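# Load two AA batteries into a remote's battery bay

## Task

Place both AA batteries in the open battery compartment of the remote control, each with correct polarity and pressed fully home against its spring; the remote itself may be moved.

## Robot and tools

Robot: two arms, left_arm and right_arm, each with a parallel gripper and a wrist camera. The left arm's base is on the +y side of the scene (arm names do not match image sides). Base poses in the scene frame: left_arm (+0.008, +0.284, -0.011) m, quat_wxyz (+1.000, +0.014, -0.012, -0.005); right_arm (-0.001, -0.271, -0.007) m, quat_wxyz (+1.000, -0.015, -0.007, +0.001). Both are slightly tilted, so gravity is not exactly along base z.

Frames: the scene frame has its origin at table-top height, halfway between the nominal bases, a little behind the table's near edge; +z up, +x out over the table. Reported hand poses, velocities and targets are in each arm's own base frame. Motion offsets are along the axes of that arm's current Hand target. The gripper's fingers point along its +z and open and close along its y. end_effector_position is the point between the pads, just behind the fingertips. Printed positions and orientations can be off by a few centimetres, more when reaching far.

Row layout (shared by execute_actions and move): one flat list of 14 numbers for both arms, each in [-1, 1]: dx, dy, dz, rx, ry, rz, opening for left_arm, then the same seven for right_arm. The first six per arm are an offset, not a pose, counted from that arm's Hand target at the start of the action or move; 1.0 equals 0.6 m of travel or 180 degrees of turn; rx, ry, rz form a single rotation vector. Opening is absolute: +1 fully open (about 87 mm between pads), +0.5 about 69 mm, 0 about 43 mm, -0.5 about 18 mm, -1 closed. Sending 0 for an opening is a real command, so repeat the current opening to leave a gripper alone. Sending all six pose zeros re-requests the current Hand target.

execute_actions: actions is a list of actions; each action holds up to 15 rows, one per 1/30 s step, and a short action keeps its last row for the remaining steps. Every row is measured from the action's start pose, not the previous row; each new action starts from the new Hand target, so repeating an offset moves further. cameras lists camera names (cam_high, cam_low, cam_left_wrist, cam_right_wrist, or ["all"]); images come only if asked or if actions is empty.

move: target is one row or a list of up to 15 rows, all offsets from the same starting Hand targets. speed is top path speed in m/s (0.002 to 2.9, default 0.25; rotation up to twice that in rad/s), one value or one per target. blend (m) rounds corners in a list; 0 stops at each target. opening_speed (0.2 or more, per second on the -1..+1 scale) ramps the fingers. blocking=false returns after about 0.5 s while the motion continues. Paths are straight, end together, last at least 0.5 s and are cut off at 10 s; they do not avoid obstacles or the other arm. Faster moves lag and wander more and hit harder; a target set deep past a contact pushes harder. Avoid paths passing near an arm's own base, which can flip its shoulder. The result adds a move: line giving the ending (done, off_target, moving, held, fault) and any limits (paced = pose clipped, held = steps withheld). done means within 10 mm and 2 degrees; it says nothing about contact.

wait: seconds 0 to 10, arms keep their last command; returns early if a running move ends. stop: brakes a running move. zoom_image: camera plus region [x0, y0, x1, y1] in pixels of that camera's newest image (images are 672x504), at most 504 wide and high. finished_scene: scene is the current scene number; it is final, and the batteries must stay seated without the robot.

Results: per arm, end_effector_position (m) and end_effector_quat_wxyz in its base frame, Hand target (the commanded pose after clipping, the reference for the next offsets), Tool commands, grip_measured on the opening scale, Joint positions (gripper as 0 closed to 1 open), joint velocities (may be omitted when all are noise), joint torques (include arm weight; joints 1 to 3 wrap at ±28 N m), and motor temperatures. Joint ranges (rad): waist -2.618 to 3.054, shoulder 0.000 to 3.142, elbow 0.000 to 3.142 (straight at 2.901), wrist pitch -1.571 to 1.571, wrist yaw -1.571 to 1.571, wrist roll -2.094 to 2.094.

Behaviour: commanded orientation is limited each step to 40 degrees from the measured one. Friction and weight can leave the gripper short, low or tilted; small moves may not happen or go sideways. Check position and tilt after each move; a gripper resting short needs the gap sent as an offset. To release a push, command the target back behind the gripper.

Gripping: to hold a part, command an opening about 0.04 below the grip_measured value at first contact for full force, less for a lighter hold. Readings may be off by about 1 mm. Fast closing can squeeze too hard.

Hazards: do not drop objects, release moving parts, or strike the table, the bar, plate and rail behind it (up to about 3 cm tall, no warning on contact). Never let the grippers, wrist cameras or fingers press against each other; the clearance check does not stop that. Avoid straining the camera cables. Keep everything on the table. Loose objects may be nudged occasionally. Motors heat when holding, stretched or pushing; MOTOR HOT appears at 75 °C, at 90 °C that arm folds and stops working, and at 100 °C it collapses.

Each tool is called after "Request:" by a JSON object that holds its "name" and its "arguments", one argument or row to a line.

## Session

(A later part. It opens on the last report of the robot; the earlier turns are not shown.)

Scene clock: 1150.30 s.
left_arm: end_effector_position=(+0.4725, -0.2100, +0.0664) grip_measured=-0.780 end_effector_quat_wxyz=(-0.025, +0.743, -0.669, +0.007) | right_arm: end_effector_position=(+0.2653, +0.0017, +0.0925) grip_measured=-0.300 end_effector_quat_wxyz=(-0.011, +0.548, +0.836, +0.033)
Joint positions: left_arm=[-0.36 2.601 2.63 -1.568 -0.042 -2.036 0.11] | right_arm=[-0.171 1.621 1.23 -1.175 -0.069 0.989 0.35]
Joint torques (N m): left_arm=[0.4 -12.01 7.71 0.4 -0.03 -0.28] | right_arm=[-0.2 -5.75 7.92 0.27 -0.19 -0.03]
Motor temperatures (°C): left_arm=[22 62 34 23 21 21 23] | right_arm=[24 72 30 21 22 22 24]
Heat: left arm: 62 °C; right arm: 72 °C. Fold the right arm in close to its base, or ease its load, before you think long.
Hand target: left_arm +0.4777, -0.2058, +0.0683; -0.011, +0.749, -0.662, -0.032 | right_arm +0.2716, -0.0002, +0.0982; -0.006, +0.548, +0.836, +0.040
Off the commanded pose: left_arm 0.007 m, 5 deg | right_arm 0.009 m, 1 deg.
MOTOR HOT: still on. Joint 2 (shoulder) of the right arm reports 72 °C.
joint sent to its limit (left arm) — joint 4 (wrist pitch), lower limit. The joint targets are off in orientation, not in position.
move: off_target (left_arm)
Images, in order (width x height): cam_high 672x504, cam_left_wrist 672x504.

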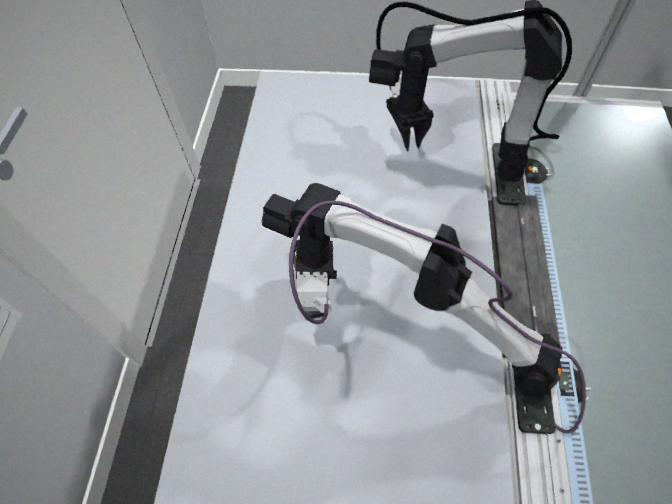

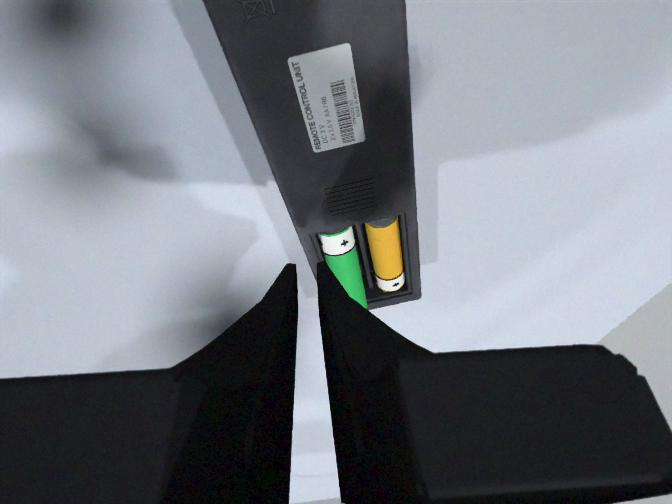

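Request:
{"name": "move", "arguments": {
  "target": [0.032,-0.032,0.013,0,0,0,-0.78,-0.1,0,0,0,0,0,-0.3],
  "cameras": ["cam_left_wrist"]
}}

Request:
{"name": "zoom_image", "arguments": {
  "camera": "cam_left_wrist",
  "region": [200, 160, 440, 340]
}}

Scene clock: 1154.83 s.
left_arm: end_effector_position=(+0.4968, -0.2187, +0.0578) grip_measured=-0.780 end_effector_quat_wxyz=(-0.036, +0.750, -0.659, +0.037) | right_arm: end_effector_position=(+0.2896, -0.0531, +0.0893) grip_measured=-0.300 end_effector_quat_wxyz=(-0.013, +0.549, +0.835, +0.033)
Joint positions: left_arm=[-0.36 2.716 2.812 -1.571 -0.042 -2.059 0.11] | right_arm=[-0.329 1.767 1.382 -1.194 -0.071 0.835 0.35]
Joint torques (N m): left_arm=[-0.83 -12.49 7.72 0.58 -0.03 -0.19] | right_arm=[0.09 -7.17 7.91 0.26 -0.2 -0.03]
Motor temperatures (°C): left_arm=[22 62 35 23 21 21 23] | right_arm=[24 70 31 21 22 22 24]
Heat: left arm: 62 °C; right arm: 70 °C.
Hand target: left_arm +0.4988, -0.2220, +0.0589; -0.011, +0.749, -0.662, -0.032 | right_arm +0.2956, -0.0552, +0.0949; -0.006, +0.548, +0.836, +0.040
Off the commanded pose: left_arm 0.004 m, 9 deg | right_arm 0.008 m, 1 deg.
MOTOR HOT: cleared for the motors of the right arm.
joint sent to its limit (left arm) — joint 4 (wrist pitch), lower limit. The joint targets are off in orientation, not in position.
move: off_target (left_arm)
Images, in order (width x height): cam_left_wrist 672x504.

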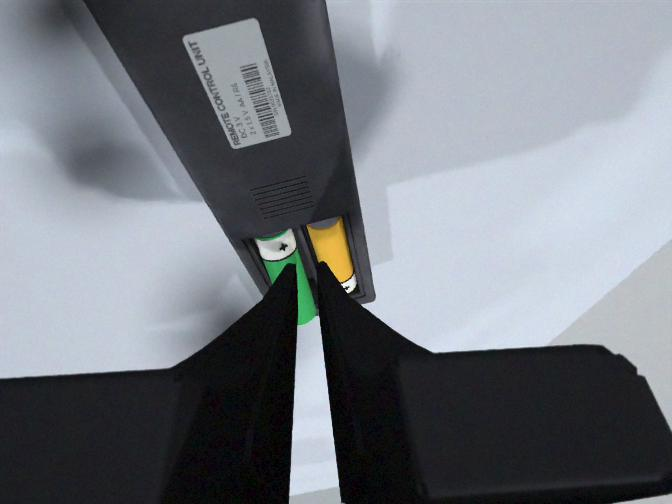

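Scaled by 2.100.

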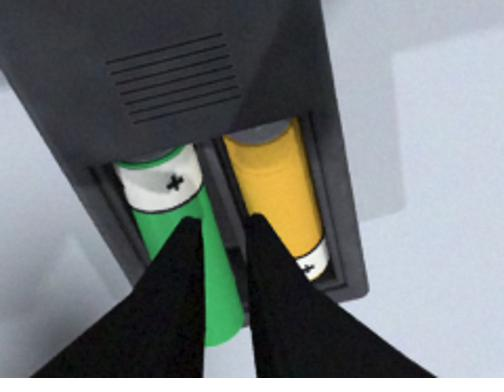

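Request:
{"name": "move", "arguments": {
  "target": [
    [0.022,0.004,0,0,0,0,-0.78,-0.1,0,0,0,0,0,-0.3],
    [0.022,0.004,0.15,0,0,0,-0.78,-0.1,0,0,0,0,0,-0.3],
    [0.015,0.004,0.0,0,0,0,-0.78,-0.1,0,0,0,0,0,-0.3]
  ],
  "speed": 0.06,
  "cameras": ["cam_left_wrist"]
}}

Request:
{"name": "zoom_image", "arguments": {
  "camera": "cam_left_wrist",
  "region": [200, 160, 440, 340]
}}

Scene clock: 1163.90 s.
left_arm: end_effector_position=(+0.4966, -0.2353, +0.0482) grip_measured=-0.780 end_effector_quat_wxyz=(-0.026, +0.746, -0.664, +0.045) | right_arm: end_effector_position=(+0.3145, -0.1059, +0.0868) grip_measured=-0.300 end_effector_quat_wxyz=(-0.013, +0.548, +0.836, +0.034)
Joint positions: left_arm=[-0.382 2.768 2.872 -1.573 -0.018 -2.068 0.11] | right_arm=[-0.445 1.936 1.59 -1.241 -0.071 0.714 0.35]
Joint torques (N m): left_arm=[-0.06 -15.73 4.16 0.53 -0.16 -0.19] | right_arm=[-0.23 -8.53 7.97 0.25 -0.21 -0.04]
Motor temperatures (°C): left_arm=[22 64 35 23 21 21 23] | right_arm=[24 66 31 21 22 22 24]
Heat: left arm: 64 °C; right arm: 66 °C.
Hand target: left_arm +0.4976, -0.2313, +0.0584; -0.011, +0.749, -0.662, -0.032 | right_arm +0.3196, -0.1100, +0.0917; -0.006, +0.548, +0.836, +0.040
Off the commanded pose: left_arm 0.011 m, 9 deg | right_arm 0.008 m, 1 deg.
elbow stopped short (left arm): the move would have taken joint 3 (elbow) straighter than the controller allows.
elbow read too straight (left arm): the controller reads joint 3 (elbow) straighter than it allows; while it does, the hand can move without a command.
joint sent to its limit (left arm) — joint 4 (wrist pitch), lower limit; joint 6 (wrist roll), lower limit. The joint targets are off in orientation, not in position.
move: off_target (left_arm)
Images, in order (width x height): cam_left_wrist 672x504.

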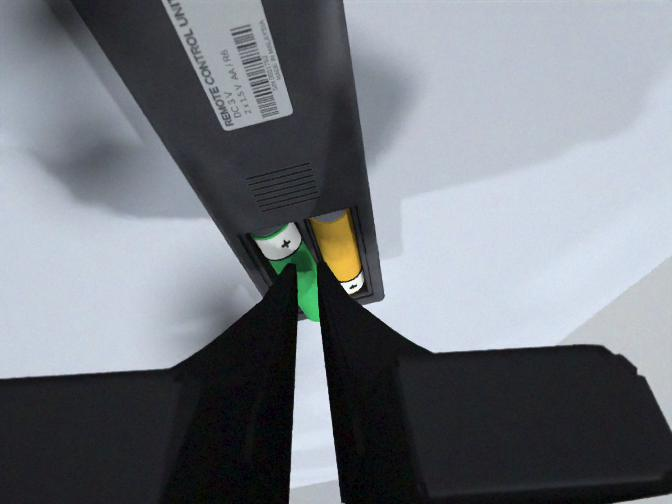

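Scaled by 2.100.

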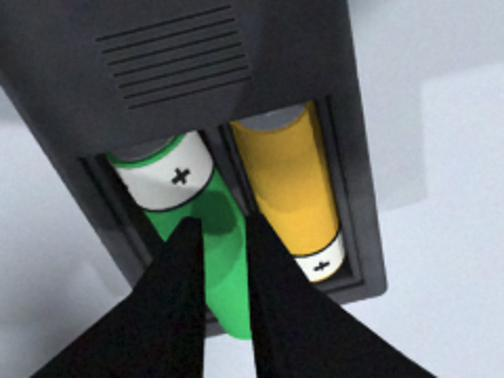

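Request:
{"name": "move", "arguments": {
  "target": [
    [0,0,-0.1,0,0,0,-0.78,-0.2,0,0,0,0,0,-0.3],
    [-0.18,0.07,-0.1,0,0,-0.03,1,-0.2,0,0,0,0,0,-0.3]
  ],
  "cameras": ["cam_left_wrist","cam_high"]
}}

Scene clock: 1172.87 s.
left_arm: end_effector_position=(+0.4449, -0.1390, +0.1096) grip_measured=+0.968 end_effector_quat_wxyz=(-0.007, +0.782, -0.623, -0.011) | right_arm: end_effector_position=(+0.3643, -0.2179, +0.0826) grip_measured=-0.300 end_effector_quat_wxyz=(-0.012, +0.551, +0.834, +0.037)
Joint positions: left_arm=[-0.231 2.344 2.335 -1.575 -0.023 -2.027 0.984] | right_arm=[-0.62 2.407 2.32 -1.51 -0.072 0.547 0.35]
Joint torques (N m): left_arm=[0.16 -14.99 5.11 0.35 -0.26 0.02] | right_arm=[0.38 -11.64 7.77 0.23 -0.2 -0.04]
Motor temperatures (°C): left_arm=[22 69 34 23 21 21 23] | right_arm=[24 64 31 21 22 22 24]
Heat: left arm: 69 °C; right arm: 64 °C.
Hand target: left_arm +0.4447, -0.1330, +0.1260; -0.012, +0.779, -0.626, -0.032 | right_arm +0.3676, -0.2197, +0.0850; -0.006, +0.547, +0.836, +0.040
Off the commanded pose: left_arm 0.018 m, 2 deg | right_arm 0.005 m, 1 deg.
joint sent to its limit (left arm) — joint 4 (wrist pitch), lower limit. The joint targets are off in orientation, not in position.
move: off_target (left_arm); target 2's new opening was sent with left_arm's hand 0.018 m and 2 deg from that target
Images, in order (width x height): cam_high 672x504, cam_left_wrist 672x504.

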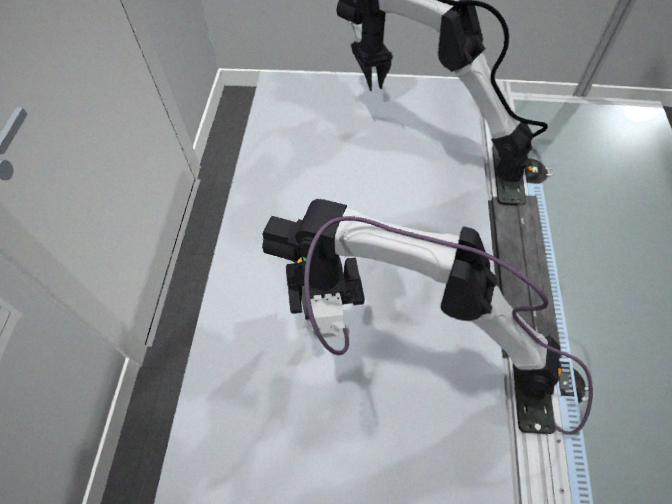

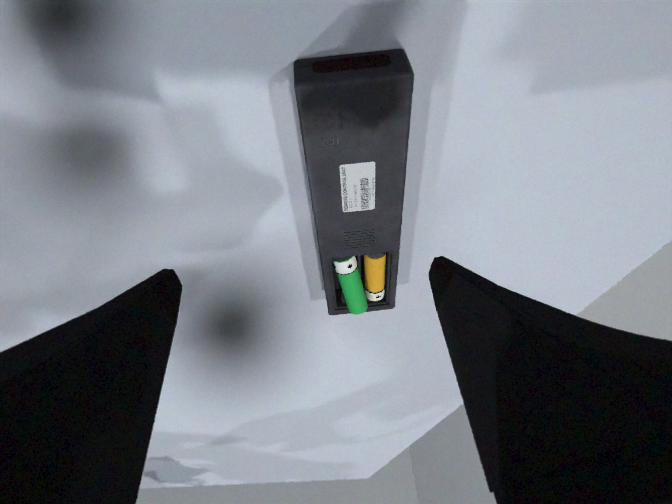

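Request:
{"name": "move", "arguments": {
  "target": [-0.08,-0.03,0.1,0,0,0,1,0,0,0,0,0,0,-0.3],
  "cameras": ["cam_left_wrist"]
}}

Scene clock: 1177.90 s.
left_arm: end_effector_position=(+0.4476, -0.0829, +0.0652) grip_measured=+0.968 end_effector_quat_wxyz=(+0.001, +0.781, -0.623, -0.035) | right_arm: end_effector_position=(+0.3643, -0.2179, +0.0826) grip_measured=-0.300 end_effector_quat_wxyz=(-0.012, +0.551, +0.834, +0.037)
Joint positions: left_arm=[-0.11 2.34 2.152 -1.443 -0.035 -1.906 0.984] | right_arm=[-0.62 2.407 2.32 -1.51 -0.072 0.547 0.35]
Joint torques (N m): left_arm=[-0.47 -12.6 5.14 0.37 -0.24 0.03] | right_arm=[0.36 -11.66 7.79 0.23 -0.19 -0.04]
Motor temperatures (°C): left_arm=[22 71 34 23 21 21 23] | right_arm=[24 64 31 21 22 22 24]
Heat: left arm: 71 °C; right arm: 64 °C.
Hand target: left_arm +0.4501, -0.0788, +0.0690; -0.012, +0.779, -0.626, -0.031 | right_arm +0.3676, -0.2197, +0.0850; -0.006, +0.547, +0.836, +0.040
Off the commanded pose: left_arm 0.006 m, 2 deg | right_arm 0.004 m, 1 deg.
move: done
Images, in order (width x height): cam_left_wrist 672x504.

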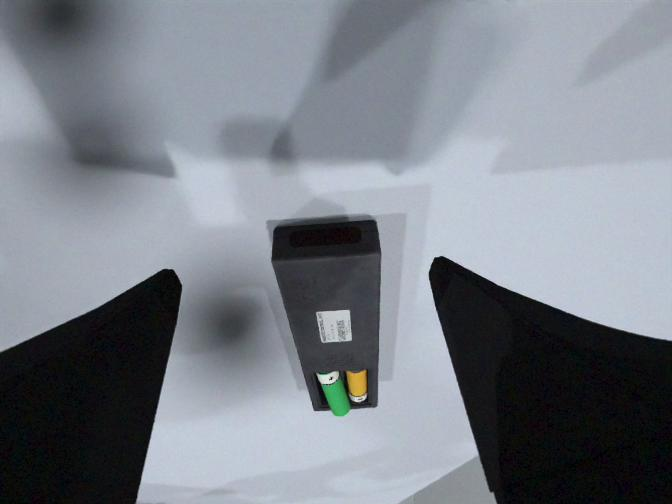

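Request:
{"name": "move", "arguments": {
  "target": [
    [0.04,-0.012,0.05,0,0,0,1,0,0,0,0,0,0,-0.3],
    [0.04,-0.012,0.078,0,0,0,1,0,0,0,0,0,0,-0.3]
  ],
  "speed": 0.12,
  "cameras": ["cam_left_wrist"]
}}

Scene clock: 1184.17 s.
left_arm: end_effector_position=(+0.4579, -0.1024, +0.0251) grip_measured=+0.968 end_effector_quat_wxyz=(-0.004, +0.774, -0.632, -0.028) | right_arm: end_effector_position=(+0.3643, -0.2179, +0.0826) grip_measured=-0.300 end_effector_quat_wxyz=(-0.012, +0.551, +0.834, +0.037)
Joint positions: left_arm=[-0.15 2.391 2.082 -1.306 -0.035 -1.923 0.984] | right_arm=[-0.62 2.407 2.32 -1.51 -0.072 0.547 0.35]
Joint torques (N m): left_arm=[-0.14 -11.25 5.39 0.37 -0.24 -0.19] | right_arm=[0.38 -11.66 7.79 0.23 -0.19 -0.05]
Motor temperatures (°C): left_arm=[22 72 34 23 21 21 23] | right_arm=[24 64 31 21 22 22 24]
Heat: left arm: 72 °C; right arm: 64 °C.
Hand target: left_arm +0.4606, -0.0979, +0.0205; -0.012, +0.779, -0.626, -0.031 | right_arm +0.3676, -0.2197, +0.0850; -0.006, +0.547, +0.836, +0.040
Off the commanded pose: left_arm 0.007 m, 1 deg | right_arm 0.004 m, 1 deg.
move: done
Images, in order (width x height): cam_left_wrist 672x504.

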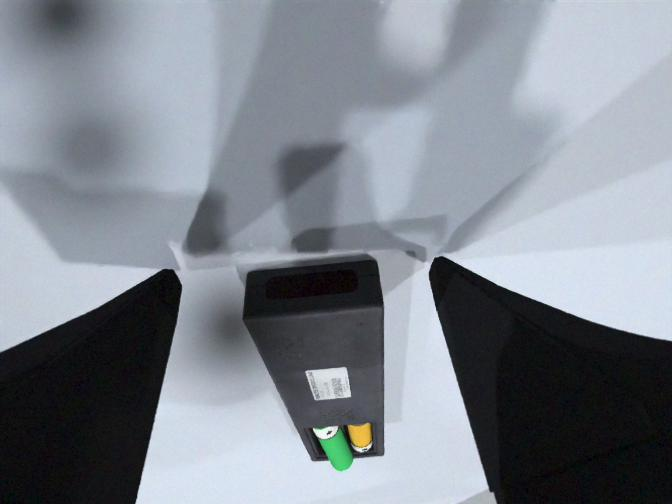

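Request:
{"name": "move", "arguments": {
  "target": [
    [0.085,-0.005,0.077,0,0,0,1,0,0,0,0,0,0,-0.3],
    [0.085,-0.005,0.077,0,0,0,-0.15,0,0,0,0,0,0,-0.3],
    [0.085,0.09,0.077,0,0,0,-0.15,0,0,0,0,0,0,-0.3]
  ],
  "speed": 0.08,
  "opening_speed": 0.8,
  "cameras": ["cam_left_wrist","cam_high"]
}}

Scene clock: 1190.93 s.
left_arm: end_effector_position=(+0.4529, -0.1314, +0.0204) grip_measured=+0.100 end_effector_quat_wxyz=(-0.065, +0.791, -0.608, +0.021) | right_arm: end_effector_position=(+0.3643, -0.2179, +0.0826) grip_measured=-0.300 end_effector_quat_wxyz=(-0.012, +0.551, +0.834, +0.037)
Joint positions: left_arm=[-0.243 2.229 1.78 -1.029 -0.102 -2.069 0.55] | right_arm=[-0.62 2.407 2.32 -1.51 -0.072 0.547 0.35]
Joint torques (N m): left_arm=[-4.25 -5.34 1.13 0.3 0.52 -0.16] | right_arm=[0.36 -11.66 7.8 0.23 -0.2 -0.05]
Motor temperatures (°C): left_arm=[22 70 33 23 21 21 23] | right_arm=[24 63 31 21 22 22 24]
Heat: left arm: 70 °C; right arm: 63 °C.
Hand target: left_arm +0.4171, -0.1566, -0.0278; -0.012, +0.779, -0.626, -0.032 | right_arm +0.3676, -0.2197, +0.0850; -0.006, +0.547, +0.836, +0.040
Off the commanded pose: left_arm 0.065 m, 9 deg | right_arm 0.004 m, 1 deg.
joint sent to its limit (left arm) — joint 6 (wrist roll), lower limit. The joint targets are off in position, not in orientation.
move: off_target (left_arm); target 2's new opening was sent with left_arm's hand 0.054 m and 1 deg from that target
Images, in order (width x height): cam_high 672x504, cam_left_wrist 672x504.

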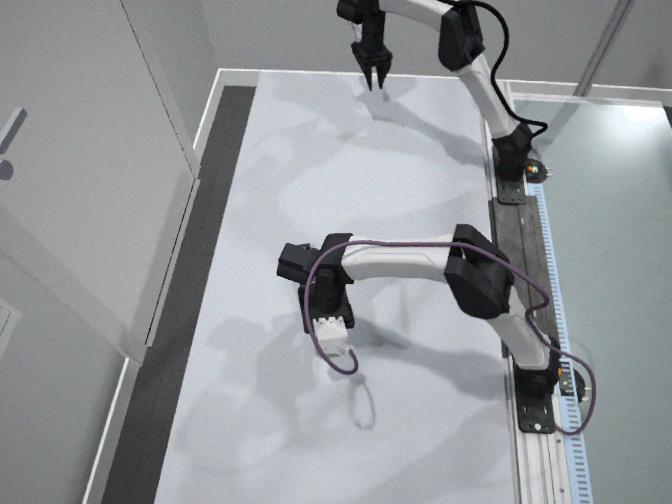

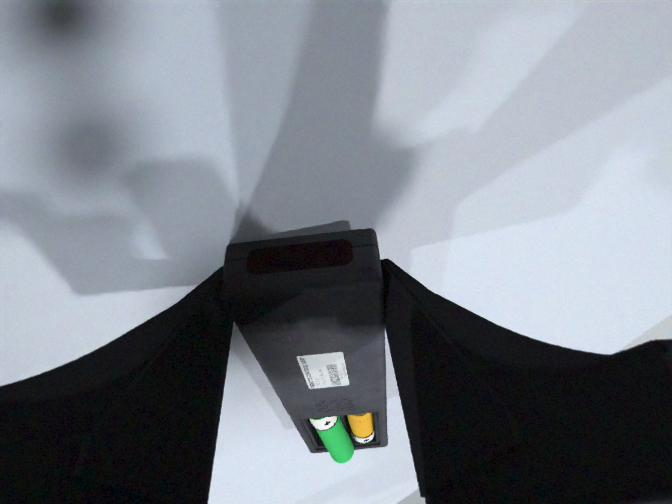

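Request:
{"name": "move", "arguments": {
  "target": [-0.055,0.035,-0.08,0,0,0,-0.15,0,0,0,0,0,0,-0.3],
  "speed": 0.08,
  "cameras": ["cam_left_wrist","cam_high"]
}}

Scene clock: 1195.20 s.
left_arm: end_effector_position=(+0.4082, -0.1341, +0.0211) grip_measured=+0.099 end_effector_quat_wxyz=(-0.024, +0.787, -0.617, -0.011) | right_arm: end_effector_position=(+0.3643, -0.2179, +0.0826) grip_measured=-0.300 end_effector_quat_wxyz=(-0.012, +0.551, +0.834, +0.037)
Joint positions: left_arm=[-0.254 2.152 1.664 -1.084 -0.052 -2.066 0.549] | right_arm=[-0.62 2.407 2.32 -1.51 -0.072 0.547 0.35]
Joint torques (N m): left_arm=[-0.54 -11.75 3.86 -0.2 0.09 0.11] | right_arm=[0.36 -11.66 7.79 0.23 -0.2 -0.05]
Motor temperatures (°C): left_arm=[22 68 33 23 21 21 23] | right_arm=[24 63 31 21 22 22 24]
Heat: left arm: 68 °C; right arm: 63 °C.
Hand target: left_arm +0.3913, -0.1318, +0.0227; -0.012, +0.779, -0.626, -0.031 | right_arm +0.3676, -0.2197, +0.0850; -0.006, +0.547, +0.836, +0.040
Off the commanded pose: left_arm 0.017 m, 3 deg | right_arm 0.004 m, 1 deg.
move: off_target (left_arm)
Images, in order (width x height): cam_high 672x504, cam_left_wrist 672x504.

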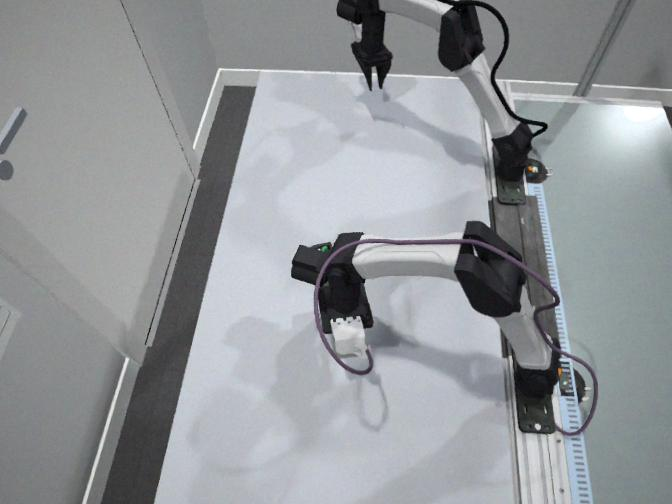

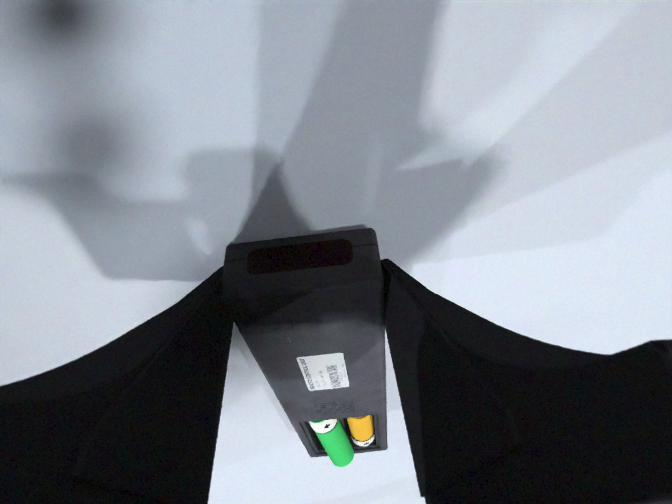

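Request:
{"name": "move", "arguments": {
  "target": [0,0,0,0,0,0,-0.15,0.7,0.44,-0.05,0,0,0.055,-0.1],
  "cameras": ["cam_right_wrist"]
}}

Scene clock: 1202.57 s.
left_arm: end_effector_position=(+0.4080, -0.1341, +0.0211) grip_measured=+0.099 end_effector_quat_wxyz=(-0.023, +0.787, -0.617, -0.011) | right_arm: end_effector_position=(+0.4338, +0.2712, +0.1488) grip_measured=-0.100 end_effector_quat_wxyz=(+0.012, +0.615, +0.782, +0.105)
Joint positions: left_arm=[-0.254 2.152 1.664 -1.085 -0.052 -2.066 0.549] | right_arm=[0.455 2.437 2.621 -1.555 -0.07 1.796 0.45]
Joint torques (N m): left_arm=[-0.53 -11.67 3.96 -0.17 0.05 0.06] | right_arm=[-0.43 -12.03 7.53 0.6 -0.04 0.17]
Motor temperatures (°C): left_arm=[22 67 33 23 21 21 23] | right_arm=[24 63 31 21 22 22 24]
Heat: left arm: 67 °C; right arm: 63 °C.
Hand target: left_arm +0.3913, -0.1318, +0.0227; -0.012, +0.779, -0.626, -0.031 | right_arm +0.4403, +0.2670, +0.1536; -0.010, +0.618, +0.785, +0.039
Off the commanded pose: left_arm 0.017 m, 3 deg | right_arm 0.009 m, 8 deg.
joint sent to its limit (right arm) — joint 4 (wrist pitch), lower limit. The joint targets are off in orientation, not in position.
move: off_target (left_arm, right_arm)
Images, in order (width x height): cam_right_wrist 672x504.

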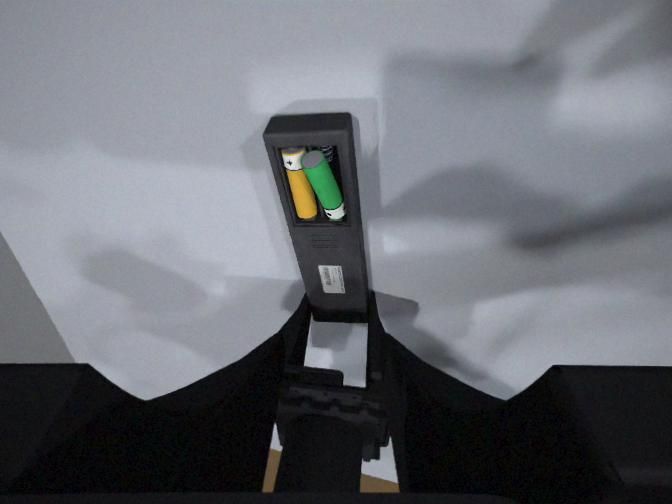

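Request:
{"name": "move", "arguments": {
  "target": [
    [0,0,0,0,0,0,-0.15,-0.05,0,0,0,0,0,-0.1],
    [0,0,0,0,0,0,-0.15,-0.05,0.01,0.11,0,0,0,-0.1]
  ],
  "cameras": ["cam_right_wrist"]
}}

Request:
{"name": "zoom_image", "arguments": {
  "camera": "cam_right_wrist",
  "region": [220, 180, 460, 360]
}}

Scene clock: 1208.47 s.
left_arm: end_effector_position=(+0.4080, -0.1341, +0.0211) grip_measured=+0.099 end_effector_quat_wxyz=(-0.023, +0.787, -0.617, -0.011) | right_arm: end_effector_position=(+0.4512, +0.2430, +0.0706) grip_measured=-0.100 end_effector_quat_wxyz=(-0.016, +0.624, +0.781, +0.038)
Joint positions: left_arm=[-0.254 2.152 1.664 -1.085 -0.052 -2.066 0.549] | right_arm=[0.392 2.61 2.647 -1.557 -0.065 1.741 0.45]
Joint torques (N m): left_arm=[-0.35 -11.71 3.77 -0.08 0.09 0.11] | right_arm=[0.57 -15.25 7.51 0.32 0 -0.03]
Motor temperatures (°C): left_arm=[22 66 33 23 21 21 23] | right_arm=[24 63 32 21 22 22 24]
Heat: left arm: 66 °C; right arm: 63 °C.
Hand target: left_arm +0.3913, -0.1318, +0.0227; -0.012, +0.779, -0.626, -0.031 | right_arm +0.4554, +0.2441, +0.0863; -0.010, +0.618, +0.785, +0.039
Off the commanded pose: left_arm 0.017 m, 3 deg | right_arm 0.016 m, 1 deg.
joint sent to its limit (right arm) — joint 4 (wrist pitch), lower limit. The joint targets still meet the commanded pose.
move: off_target (left_arm, right_arm)
Images, in order (width x height): cam_right_wrist 672x504.

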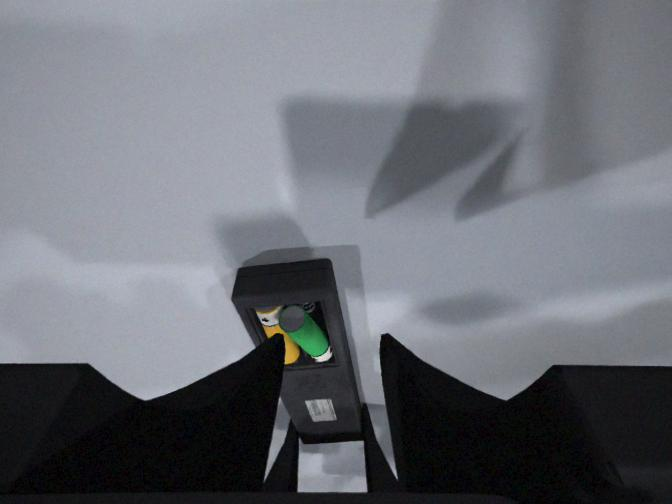

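Scaled by 2.100.

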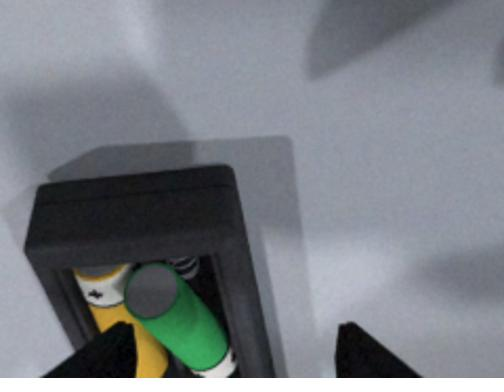

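Request:
{"name": "move", "arguments": {
  "target": [
    [0,0,0,0,0,0,-0.15,0.022,0.015,0,0,0,-0.06,-0.1],
    [0,0,0,0,0,0,-0.15,0.022,0.015,0.04,0,0,-0.06,-0.1]
  ],
  "speed": 0.1,
  "cameras": ["cam_right_wrist"]
}}

Request:
{"name": "zoom_image", "arguments": {
  "camera": "cam_right_wrist",
  "region": [220, 240, 460, 420]
}}

Scene clock: 1216.63 s.
left_arm: end_effector_position=(+0.4080, -0.1341, +0.0211) grip_measured=+0.099 end_effector_quat_wxyz=(-0.023, +0.787, -0.617, -0.011) | right_arm: end_effector_position=(+0.4590, +0.2580, +0.0576) grip_measured=-0.100 end_effector_quat_wxyz=(-0.001, +0.551, +0.833, +0.058)
Joint positions: left_arm=[-0.254 2.152 1.664 -1.085 -0.052 -2.066 0.549] | right_arm=[0.412 2.716 2.799 -1.558 -0.064 1.583 0.45]
Joint torques (N m): left_arm=[-0.69 -11.74 3.85 -0.18 0.06 0.06] | right_arm=[0.88 -13.71 7.87 0.43 0 -0.04]
Motor temperatures (°C): left_arm=[22 65 33 23 21 21 24] | right_arm=[24 65 32 21 22 22 24]
Heat: left arm: 65 °C; right arm: 65 °C.
Hand target: left_arm +0.3913, -0.1318, +0.0227; -0.012, +0.779, -0.626, -0.031 | right_arm +0.4617, +0.2609, +0.0635; -0.006, +0.541, +0.840, +0.040
Off the commanded pose: left_arm 0.017 m, 3 deg | right_arm 0.007 m, 3 deg.
joint sent to its limit (right arm) — joint 4 (wrist pitch), lower limit. The joint targets are off in orientation, not in position.
move: off_target (left_arm, right_arm)
Images, in order (width x height): cam_right_wrist 672x504.

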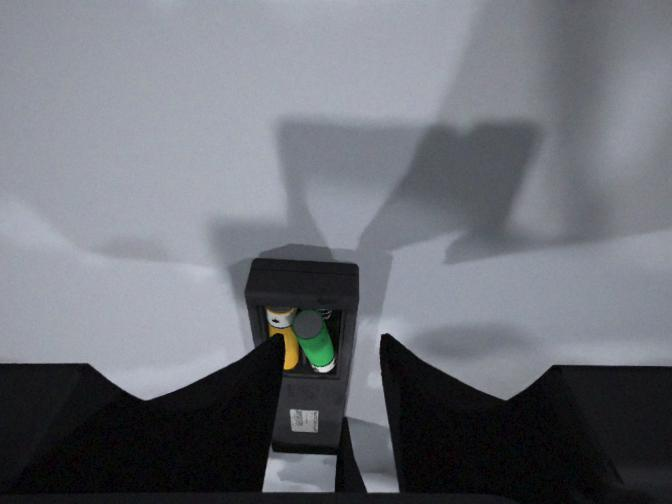

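Scaled by 2.100.

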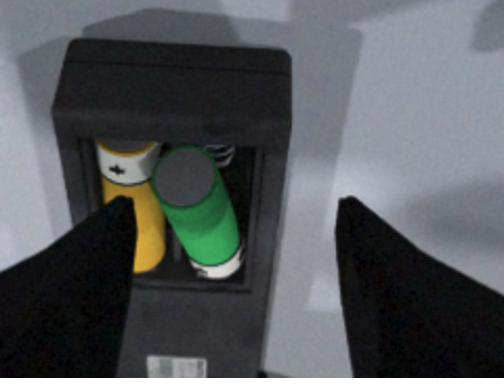

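Request:
{"name": "move", "arguments": {
  "target": [
    [0,0,0,0,0,0,-0.15,0.006,0.013,0,0,0,0,-0.3],
    [0,0,0,0,0,0,-0.15,0.006,0.013,0.02,0,0,0,-0.3]
  ],
  "speed": 0.08,
  "cameras": ["cam_right_wrist"]
}}

Request:
{"name": "zoom_image", "arguments": {
  "camera": "cam_right_wrist",
  "region": [220, 240, 460, 420]
}}

Scene clock: 1222.67 s.
left_arm: end_effector_position=(+0.4080, -0.1341, +0.0211) grip_measured=+0.099 end_effector_quat_wxyz=(-0.023, +0.787, -0.617, -0.011) | right_arm: end_effector_position=(+0.4610, +0.2643, +0.0480) grip_measured=-0.300 end_effector_quat_wxyz=(+0.000, +0.547, +0.835, +0.059)
Joint positions: left_arm=[-0.254 2.152 1.664 -1.085 -0.052 -2.066 0.549] | right_arm=[0.421 2.755 2.839 -1.554 -0.064 1.583 0.35]
Joint torques (N m): left_arm=[-0.66 -11.66 3.71 -0.11 -0.02 0.11] | right_arm=[0.75 -13.61 7.6 0.62 0 0.09]
Motor temperatures (°C): left_arm=[22 65 33 23 21 21 24] | right_arm=[24 66 33 21 22 22 24]
Heat: left arm: 65 °C; right arm: 66 °C.
Hand target: left_arm +0.3913, -0.1318, +0.0227; -0.012, +0.779, -0.626, -0.031 | right_arm +0.4678, +0.2683, +0.0524; -0.006, +0.541, +0.840, +0.040
Off the commanded pose: left_arm 0.017 m, 3 deg | right_arm 0.009 m, 2 deg.
elbow stopped short (right arm): the move would have taken joint 3 (elbow) straighter than the controller allows.
move: off_target (left_arm)
Images, in order (width x height): cam_right_wrist 672x504.

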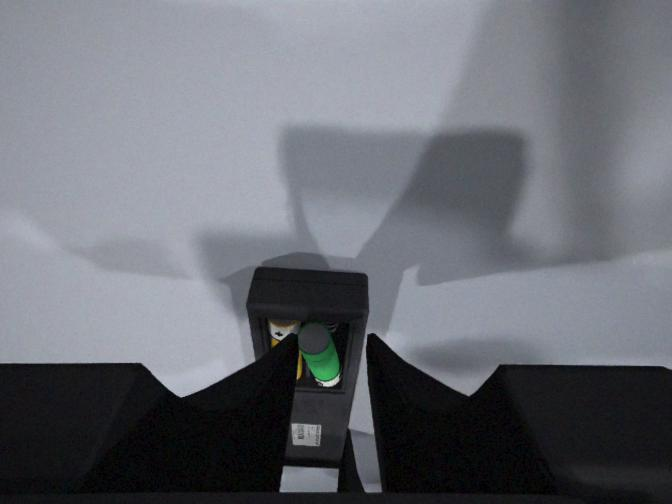

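Scaled by 2.100.

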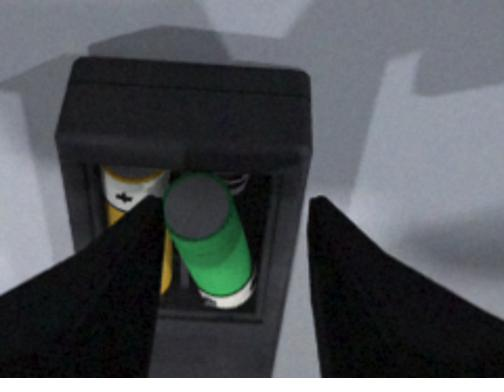

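Request:
{"name": "move", "arguments": {
  "target": [
    [0,0,0,0,0,0,-0.15,0.004,0.011,-0.01,0,0,0,-0.42],
    [0,0,0,0,0,0,-0.15,0.004,0.011,0.012,0,0,0,-0.42]
  ],
  "speed": 0.08,
  "cameras": ["cam_right_wrist"]
}}

Request:
{"name": "zoom_image", "arguments": {
  "camera": "cam_right_wrist",
  "region": [220, 240, 460, 420]
}}

Scene clock: 1228.80 s.
left_arm: end_effector_position=(+0.4080, -0.1341, +0.0211) grip_measured=+0.099 end_effector_quat_wxyz=(-0.023, +0.787, -0.617, -0.011) | right_arm: end_effector_position=(+0.4656, +0.2702, +0.0422) grip_measured=-0.420 end_effector_quat_wxyz=(+0.005, +0.545, +0.836, +0.067)
Joint positions: left_arm=[-0.254 2.152 1.664 -1.085 -0.052 -2.065 0.549] | right_arm=[0.428 2.768 2.839 -1.523 -0.064 1.587 0.29]
Joint torques (N m): left_arm=[-0.64 -11.88 3.86 -0.18 -0.04 0.1] | right_arm=[0.69 -13.52 7.65 0.67 0 0.14]
Motor temperatures (°C): left_arm=[22 64 32 23 21 21 24] | right_arm=[24 67 33 21 22 22 24]
Heat: left arm: 64 °C; right arm: 67 °C.
Hand target: left_arm +0.3913, -0.1318, +0.0227; -0.012, +0.779, -0.626, -0.031 | right_arm +0.4731, +0.2737, +0.0458; -0.006, +0.541, +0.840, +0.040
Off the commanded pose: left_arm 0.017 m, 3 deg | right_arm 0.009 m, 3 deg.
elbow stopped short (right arm): the move would have taken joint 3 (elbow) straighter than the controller allows.
move: off_target (left_arm, right_arm)
Images, in order (width x height): cam_right_wrist 672x504.

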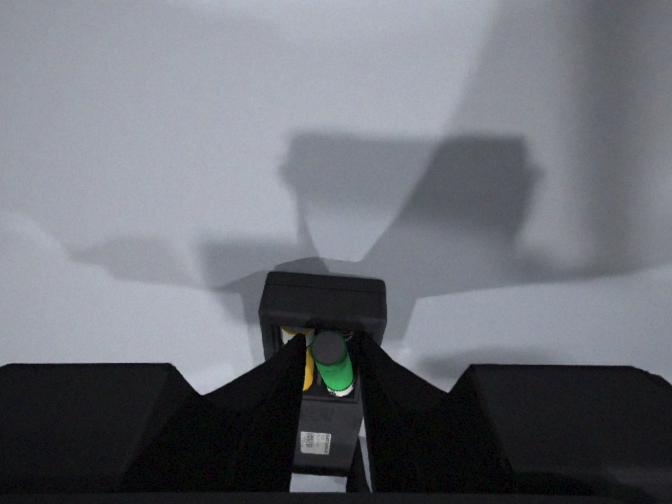

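Scaled by 2.100.

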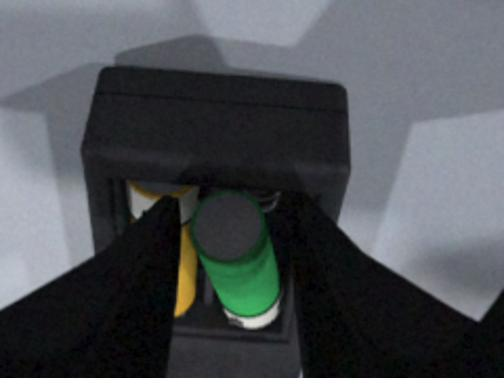

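Request:
{"name": "move", "arguments": {
  "target": [
    [0,0,0,0,0,0,-0.15,0,0,0,0,0,0,-0.72],
    [0,0,0,0,0,0,-0.15,-0.02,0,-0.1,0,0,0,-0.72]
  ],
  "speed": 0.1,
  "cameras": ["cam_right_wrist"]
}}

Request:
{"name": "zoom_image", "arguments": {
  "camera": "cam_right_wrist",
  "region": [220, 240, 460, 420]
}}

Scene clock: 1233.80 s.
left_arm: end_effector_position=(+0.4074, -0.1341, +0.0211) grip_measured=+0.098 end_effector_quat_wxyz=(-0.023, +0.786, -0.617, -0.012) | right_arm: end_effector_position=(+0.4691, +0.2621, +0.0735) grip_measured=-0.601 end_effector_quat_wxyz=(+0.017, +0.550, +0.830, +0.085)
Joint positions: left_arm=[-0.254 2.152 1.664 -1.087 -0.051 -2.064 0.549] | right_arm=[0.411 2.708 2.842 -1.543 -0.064 1.587 0.2]
Joint torques (N m): left_arm=[-0.7 -11.69 3.71 -0.03 -0.05 0.05] | right_arm=[-0.44 -18.36 7.3 0.54 -0.09 0]
Motor temperatures (°C): left_arm=[22 64 32 23 21 21 24] | right_arm=[24 66 33 21 22 22 24]
Heat: left arm: 64 °C; right arm: 66 °C.
Hand target: left_arm +0.3914, -0.1318, +0.0227; -0.012, +0.779, -0.626, -0.031 | right_arm +0.4760, +0.2584, +0.1050; -0.006, +0.541, +0.840, +0.040
Off the commanded pose: left_arm 0.016 m, 3 deg | right_arm 0.032 m, 6 deg.
elbow stopped short (right arm): the move would have taken joint 3 (elbow) straighter than the controller allows.
move: off_target (left_arm, right_arm)
Images, in order (width x height): cam_right_wrist 672x504.

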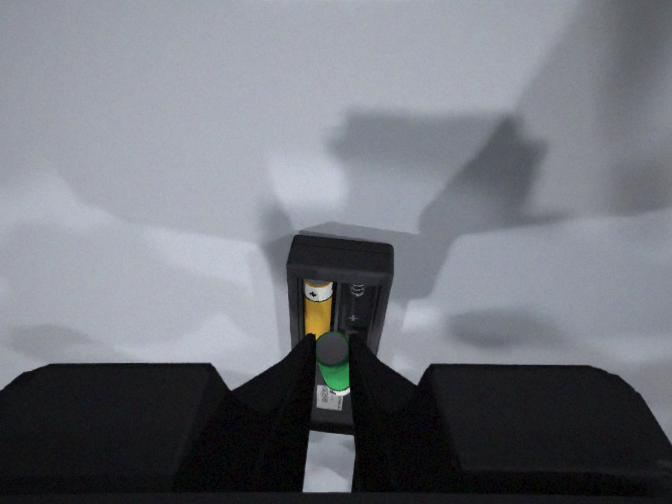

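Scaled by 2.100.

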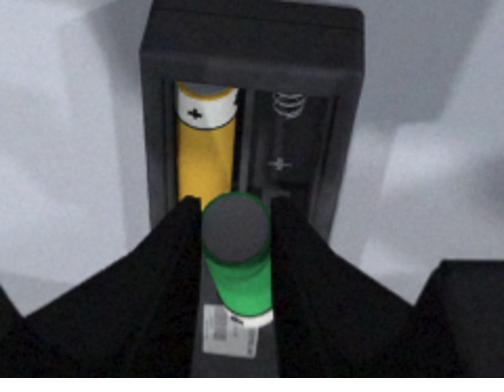

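Request:
{"name": "move", "arguments": {
  "target": [0.01,0.1,0,0,0,0,-0.15,0.04,-0.105,-0.03,0,0.0,0,-0.72],
  "speed": 0.1
}}

Request:
{"name": "move", "arguments": {
  "target": [0,0,0,0,0,0,-0.15,0,0,0,0,0.28,0,-0.72],
  "cameras": ["cam_right_wrist","cam_left_wrist","cam_high"]
}}

Scene clock: 1240.10 s.
left_arm: end_effector_position=(+0.3420, -0.1480, +0.0208) grip_measured=+0.097 end_effector_quat_wxyz=(-0.009, +0.767, -0.642, -0.025) | right_arm: end_effector_position=(+0.4093, +0.2541, +0.0983) grip_measured=-0.601 end_effector_quat_wxyz=(-0.015, +0.539, +0.842, +0.031)
Joint positions: left_arm=[-0.327 1.975 1.395 -1.032 -0.035 -2.075 0.548] | right_arm=[0.448 2.464 2.489 -1.558 -0.059 1.587 0.2]
Joint torques (N m): left_arm=[-0.99 -10.04 3.96 0.19 0.15 -0.12] | right_arm=[0.54 -17.52 4.66 0.32 -0.02 0.16]
Motor temperatures (°C): left_arm=[22 64 32 23 21 21 24] | right_arm=[24 68 33 21 22 22 24]
Heat: left arm: 64 °C; right arm: 68 °C.
Hand target: left_arm +0.3340, -0.1505, +0.0235; -0.012, +0.779, -0.626, -0.031 | right_arm +0.4082, +0.2529, +0.1202; -0.006, +0.541, +0.840, +0.040
Off the commanded pose: left_arm 0.009 m, 2 deg | right_arm 0.022 m, 2 deg.
joint sent to its limit (left arm) — joint 6 (wrist roll), lower limit. The joint targets are off in orientation, not in position.
joint sent to its limit (right arm) — joint 4 (wrist pitch), lower limit. The joint targets still meet the commanded pose.
move: off_target (right_arm)

Scene clock: 1242.63 s.
left_arm: end_effector_position=(+0.3420, -0.1480, +0.0208) grip_measured=+0.097 end_effector_quat_wxyz=(-0.009, +0.767, -0.642, -0.025) | right_arm: end_effector_position=(+0.4079, +0.2555, +0.1170) grip_measured=-0.601 end_effector_quat_wxyz=(-0.345, +0.473, +0.766, +0.265)
Joint positions: left_arm=[-0.327 1.975 1.395 -1.032 -0.035 -2.075 0.548] | right_arm=[0.219 2.571 2.372 -1.55 -0.887 1.24 0.2]
Joint torques (N m): left_arm=[-1.1 -10.25 3.71 0.17 0.11 -0.13] | right_arm=[-0.39 -13.19 4.6 -0.17 -0.89 -0.02]
Motor temperatures (°C): left_arm=[22 65 32 23 20 21 24] | right_arm=[24 68 33 21 22 22 25]
Heat: left arm: 65 °C; right arm: 68 °C.
Hand target: left_arm +0.3340, -0.1505, +0.0235; -0.012, +0.779, -0.626, -0.031 | right_arm +0.4082, +0.2529, +0.1203; -0.363, +0.472, +0.758, +0.267
Off the commanded pose: left_arm 0.009 m, 2 deg | right_arm 0.004 m, 2 deg.
joint sent to its limit (left arm) — joint 6 (wrist roll), lower limit. The joint targets are off in orientation, not in position.
joint sent to its limit (right arm) — joint 4 (wrist pitch), lower limit. The joint targets still meet the commanded pose.
move: done
Images, in order (width x height): cam_high 672x504, cam_left_wrist 672x504, cam_right_wrist 672x504.

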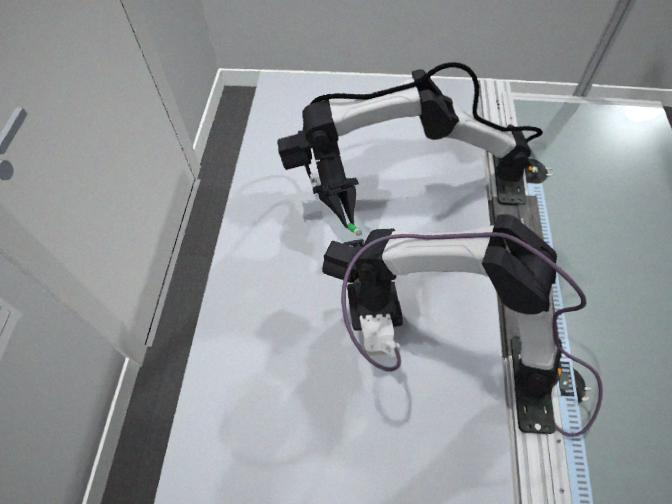

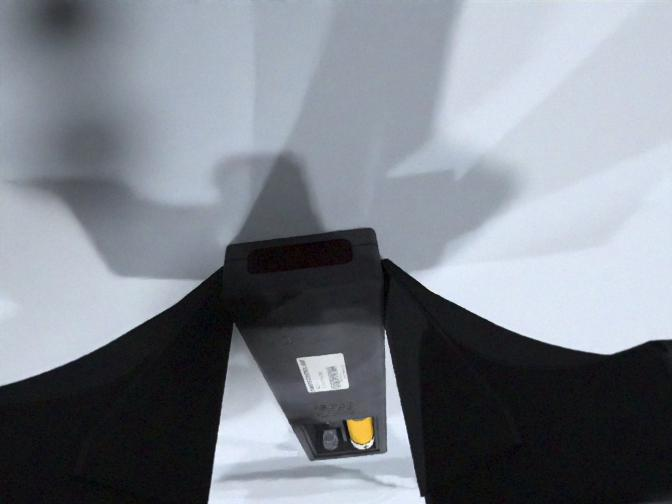

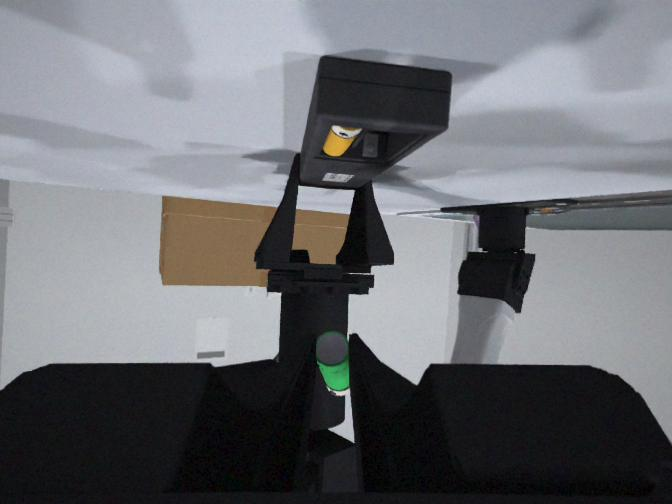

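Request:
{"name": "move", "arguments": {
  "target": [0,0,0,0,0,0,-0.15,-0.05,-0.019,0.076,-0.043,0,0.036,-0.72],
  "speed": 0.12,
  "cameras": ["cam_right_wrist","cam_left_wrist","cam_low"]
}}

Request:
{"name": "zoom_image", "arguments": {
  "camera": "cam_right_wrist",
  "region": [220, 100, 500, 400]
}}

Request:
{"name": "zoom_image", "arguments": {
  "camera": "cam_left_wrist",
  "region": [230, 340, 450, 500]
}}

Scene clock: 1256.10 s.
left_arm: end_effector_position=(+0.3420, -0.1480, +0.0208) grip_measured=+0.097 end_effector_quat_wxyz=(-0.009, +0.767, -0.642, -0.025) | right_arm: end_effector_position=(+0.4019, +0.2606, +0.0755) grip_measured=-0.600 end_effector_quat_wxyz=(-0.317, +0.539, +0.722, +0.297)
Joint positions: left_arm=[-0.327 1.975 1.395 -1.032 -0.035 -2.075 0.548] | right_arm=[0.228 2.333 1.777 -0.952 -0.898 1.541 0.2]
Joint torques (N m): left_arm=[-0.87 -10.29 3.9 0.12 0.1 -0.13] | right_arm=[1.24 -10.65 2.66 0.58 -1.06 0.13]
Motor temperatures (°C): left_arm=[22 67 32 23 20 21 24] | right_arm=[24 68 32 21 22 22 25]
Heat: left arm: 67 °C; right arm: 68 °C.
Hand target: left_arm +0.3340, -0.1505, +0.0235; -0.012, +0.779, -0.626, -0.031 | right_arm +0.3929, +0.2667, +0.0683; -0.345, +0.538, +0.710, +0.296
Off the commanded pose: left_arm 0.009 m, 2 deg | right_arm 0.013 m, 3 deg.
joint sent to its limit (left arm) — joint 6 (wrist roll), lower limit. The joint targets are off in orientation, not in position.
move: off_target (right_arm)
Images, in order (width x height): cam_low 672x504, cam_left_wrist 672x504, cam_right_wrist 672x504.

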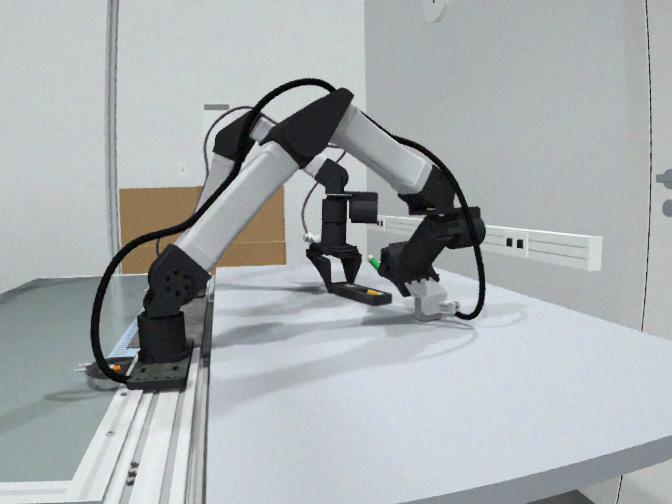

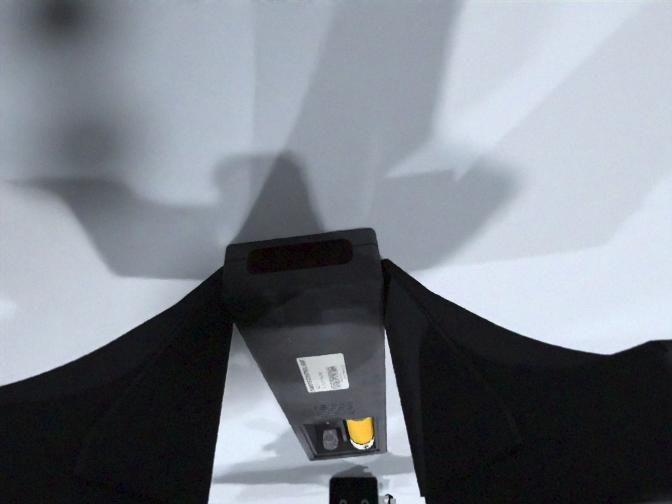

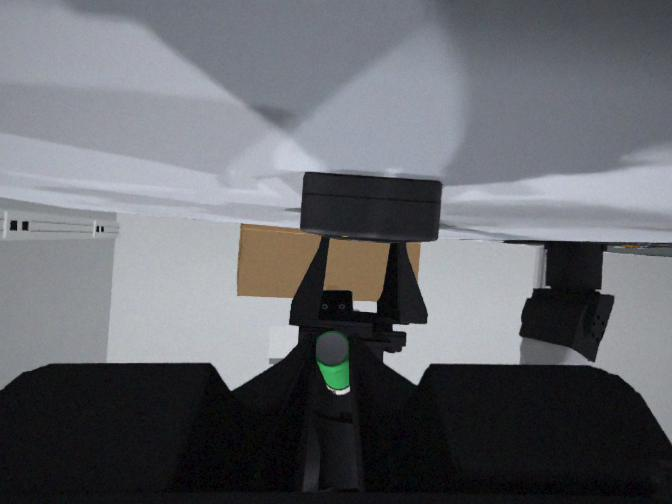

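Scaled by 1.680.

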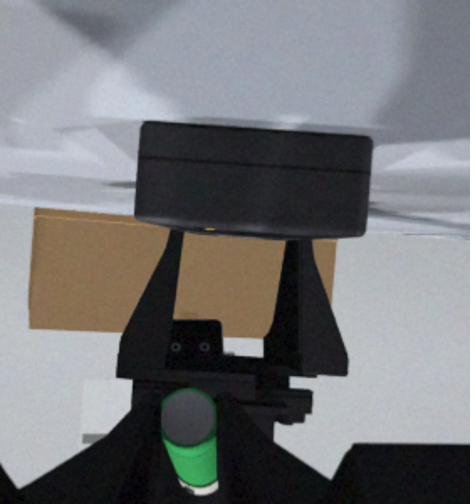

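Scaled by 2.291.

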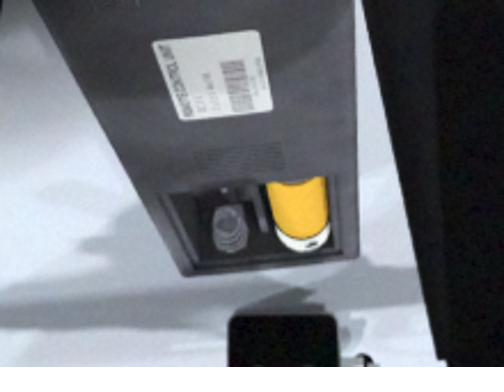

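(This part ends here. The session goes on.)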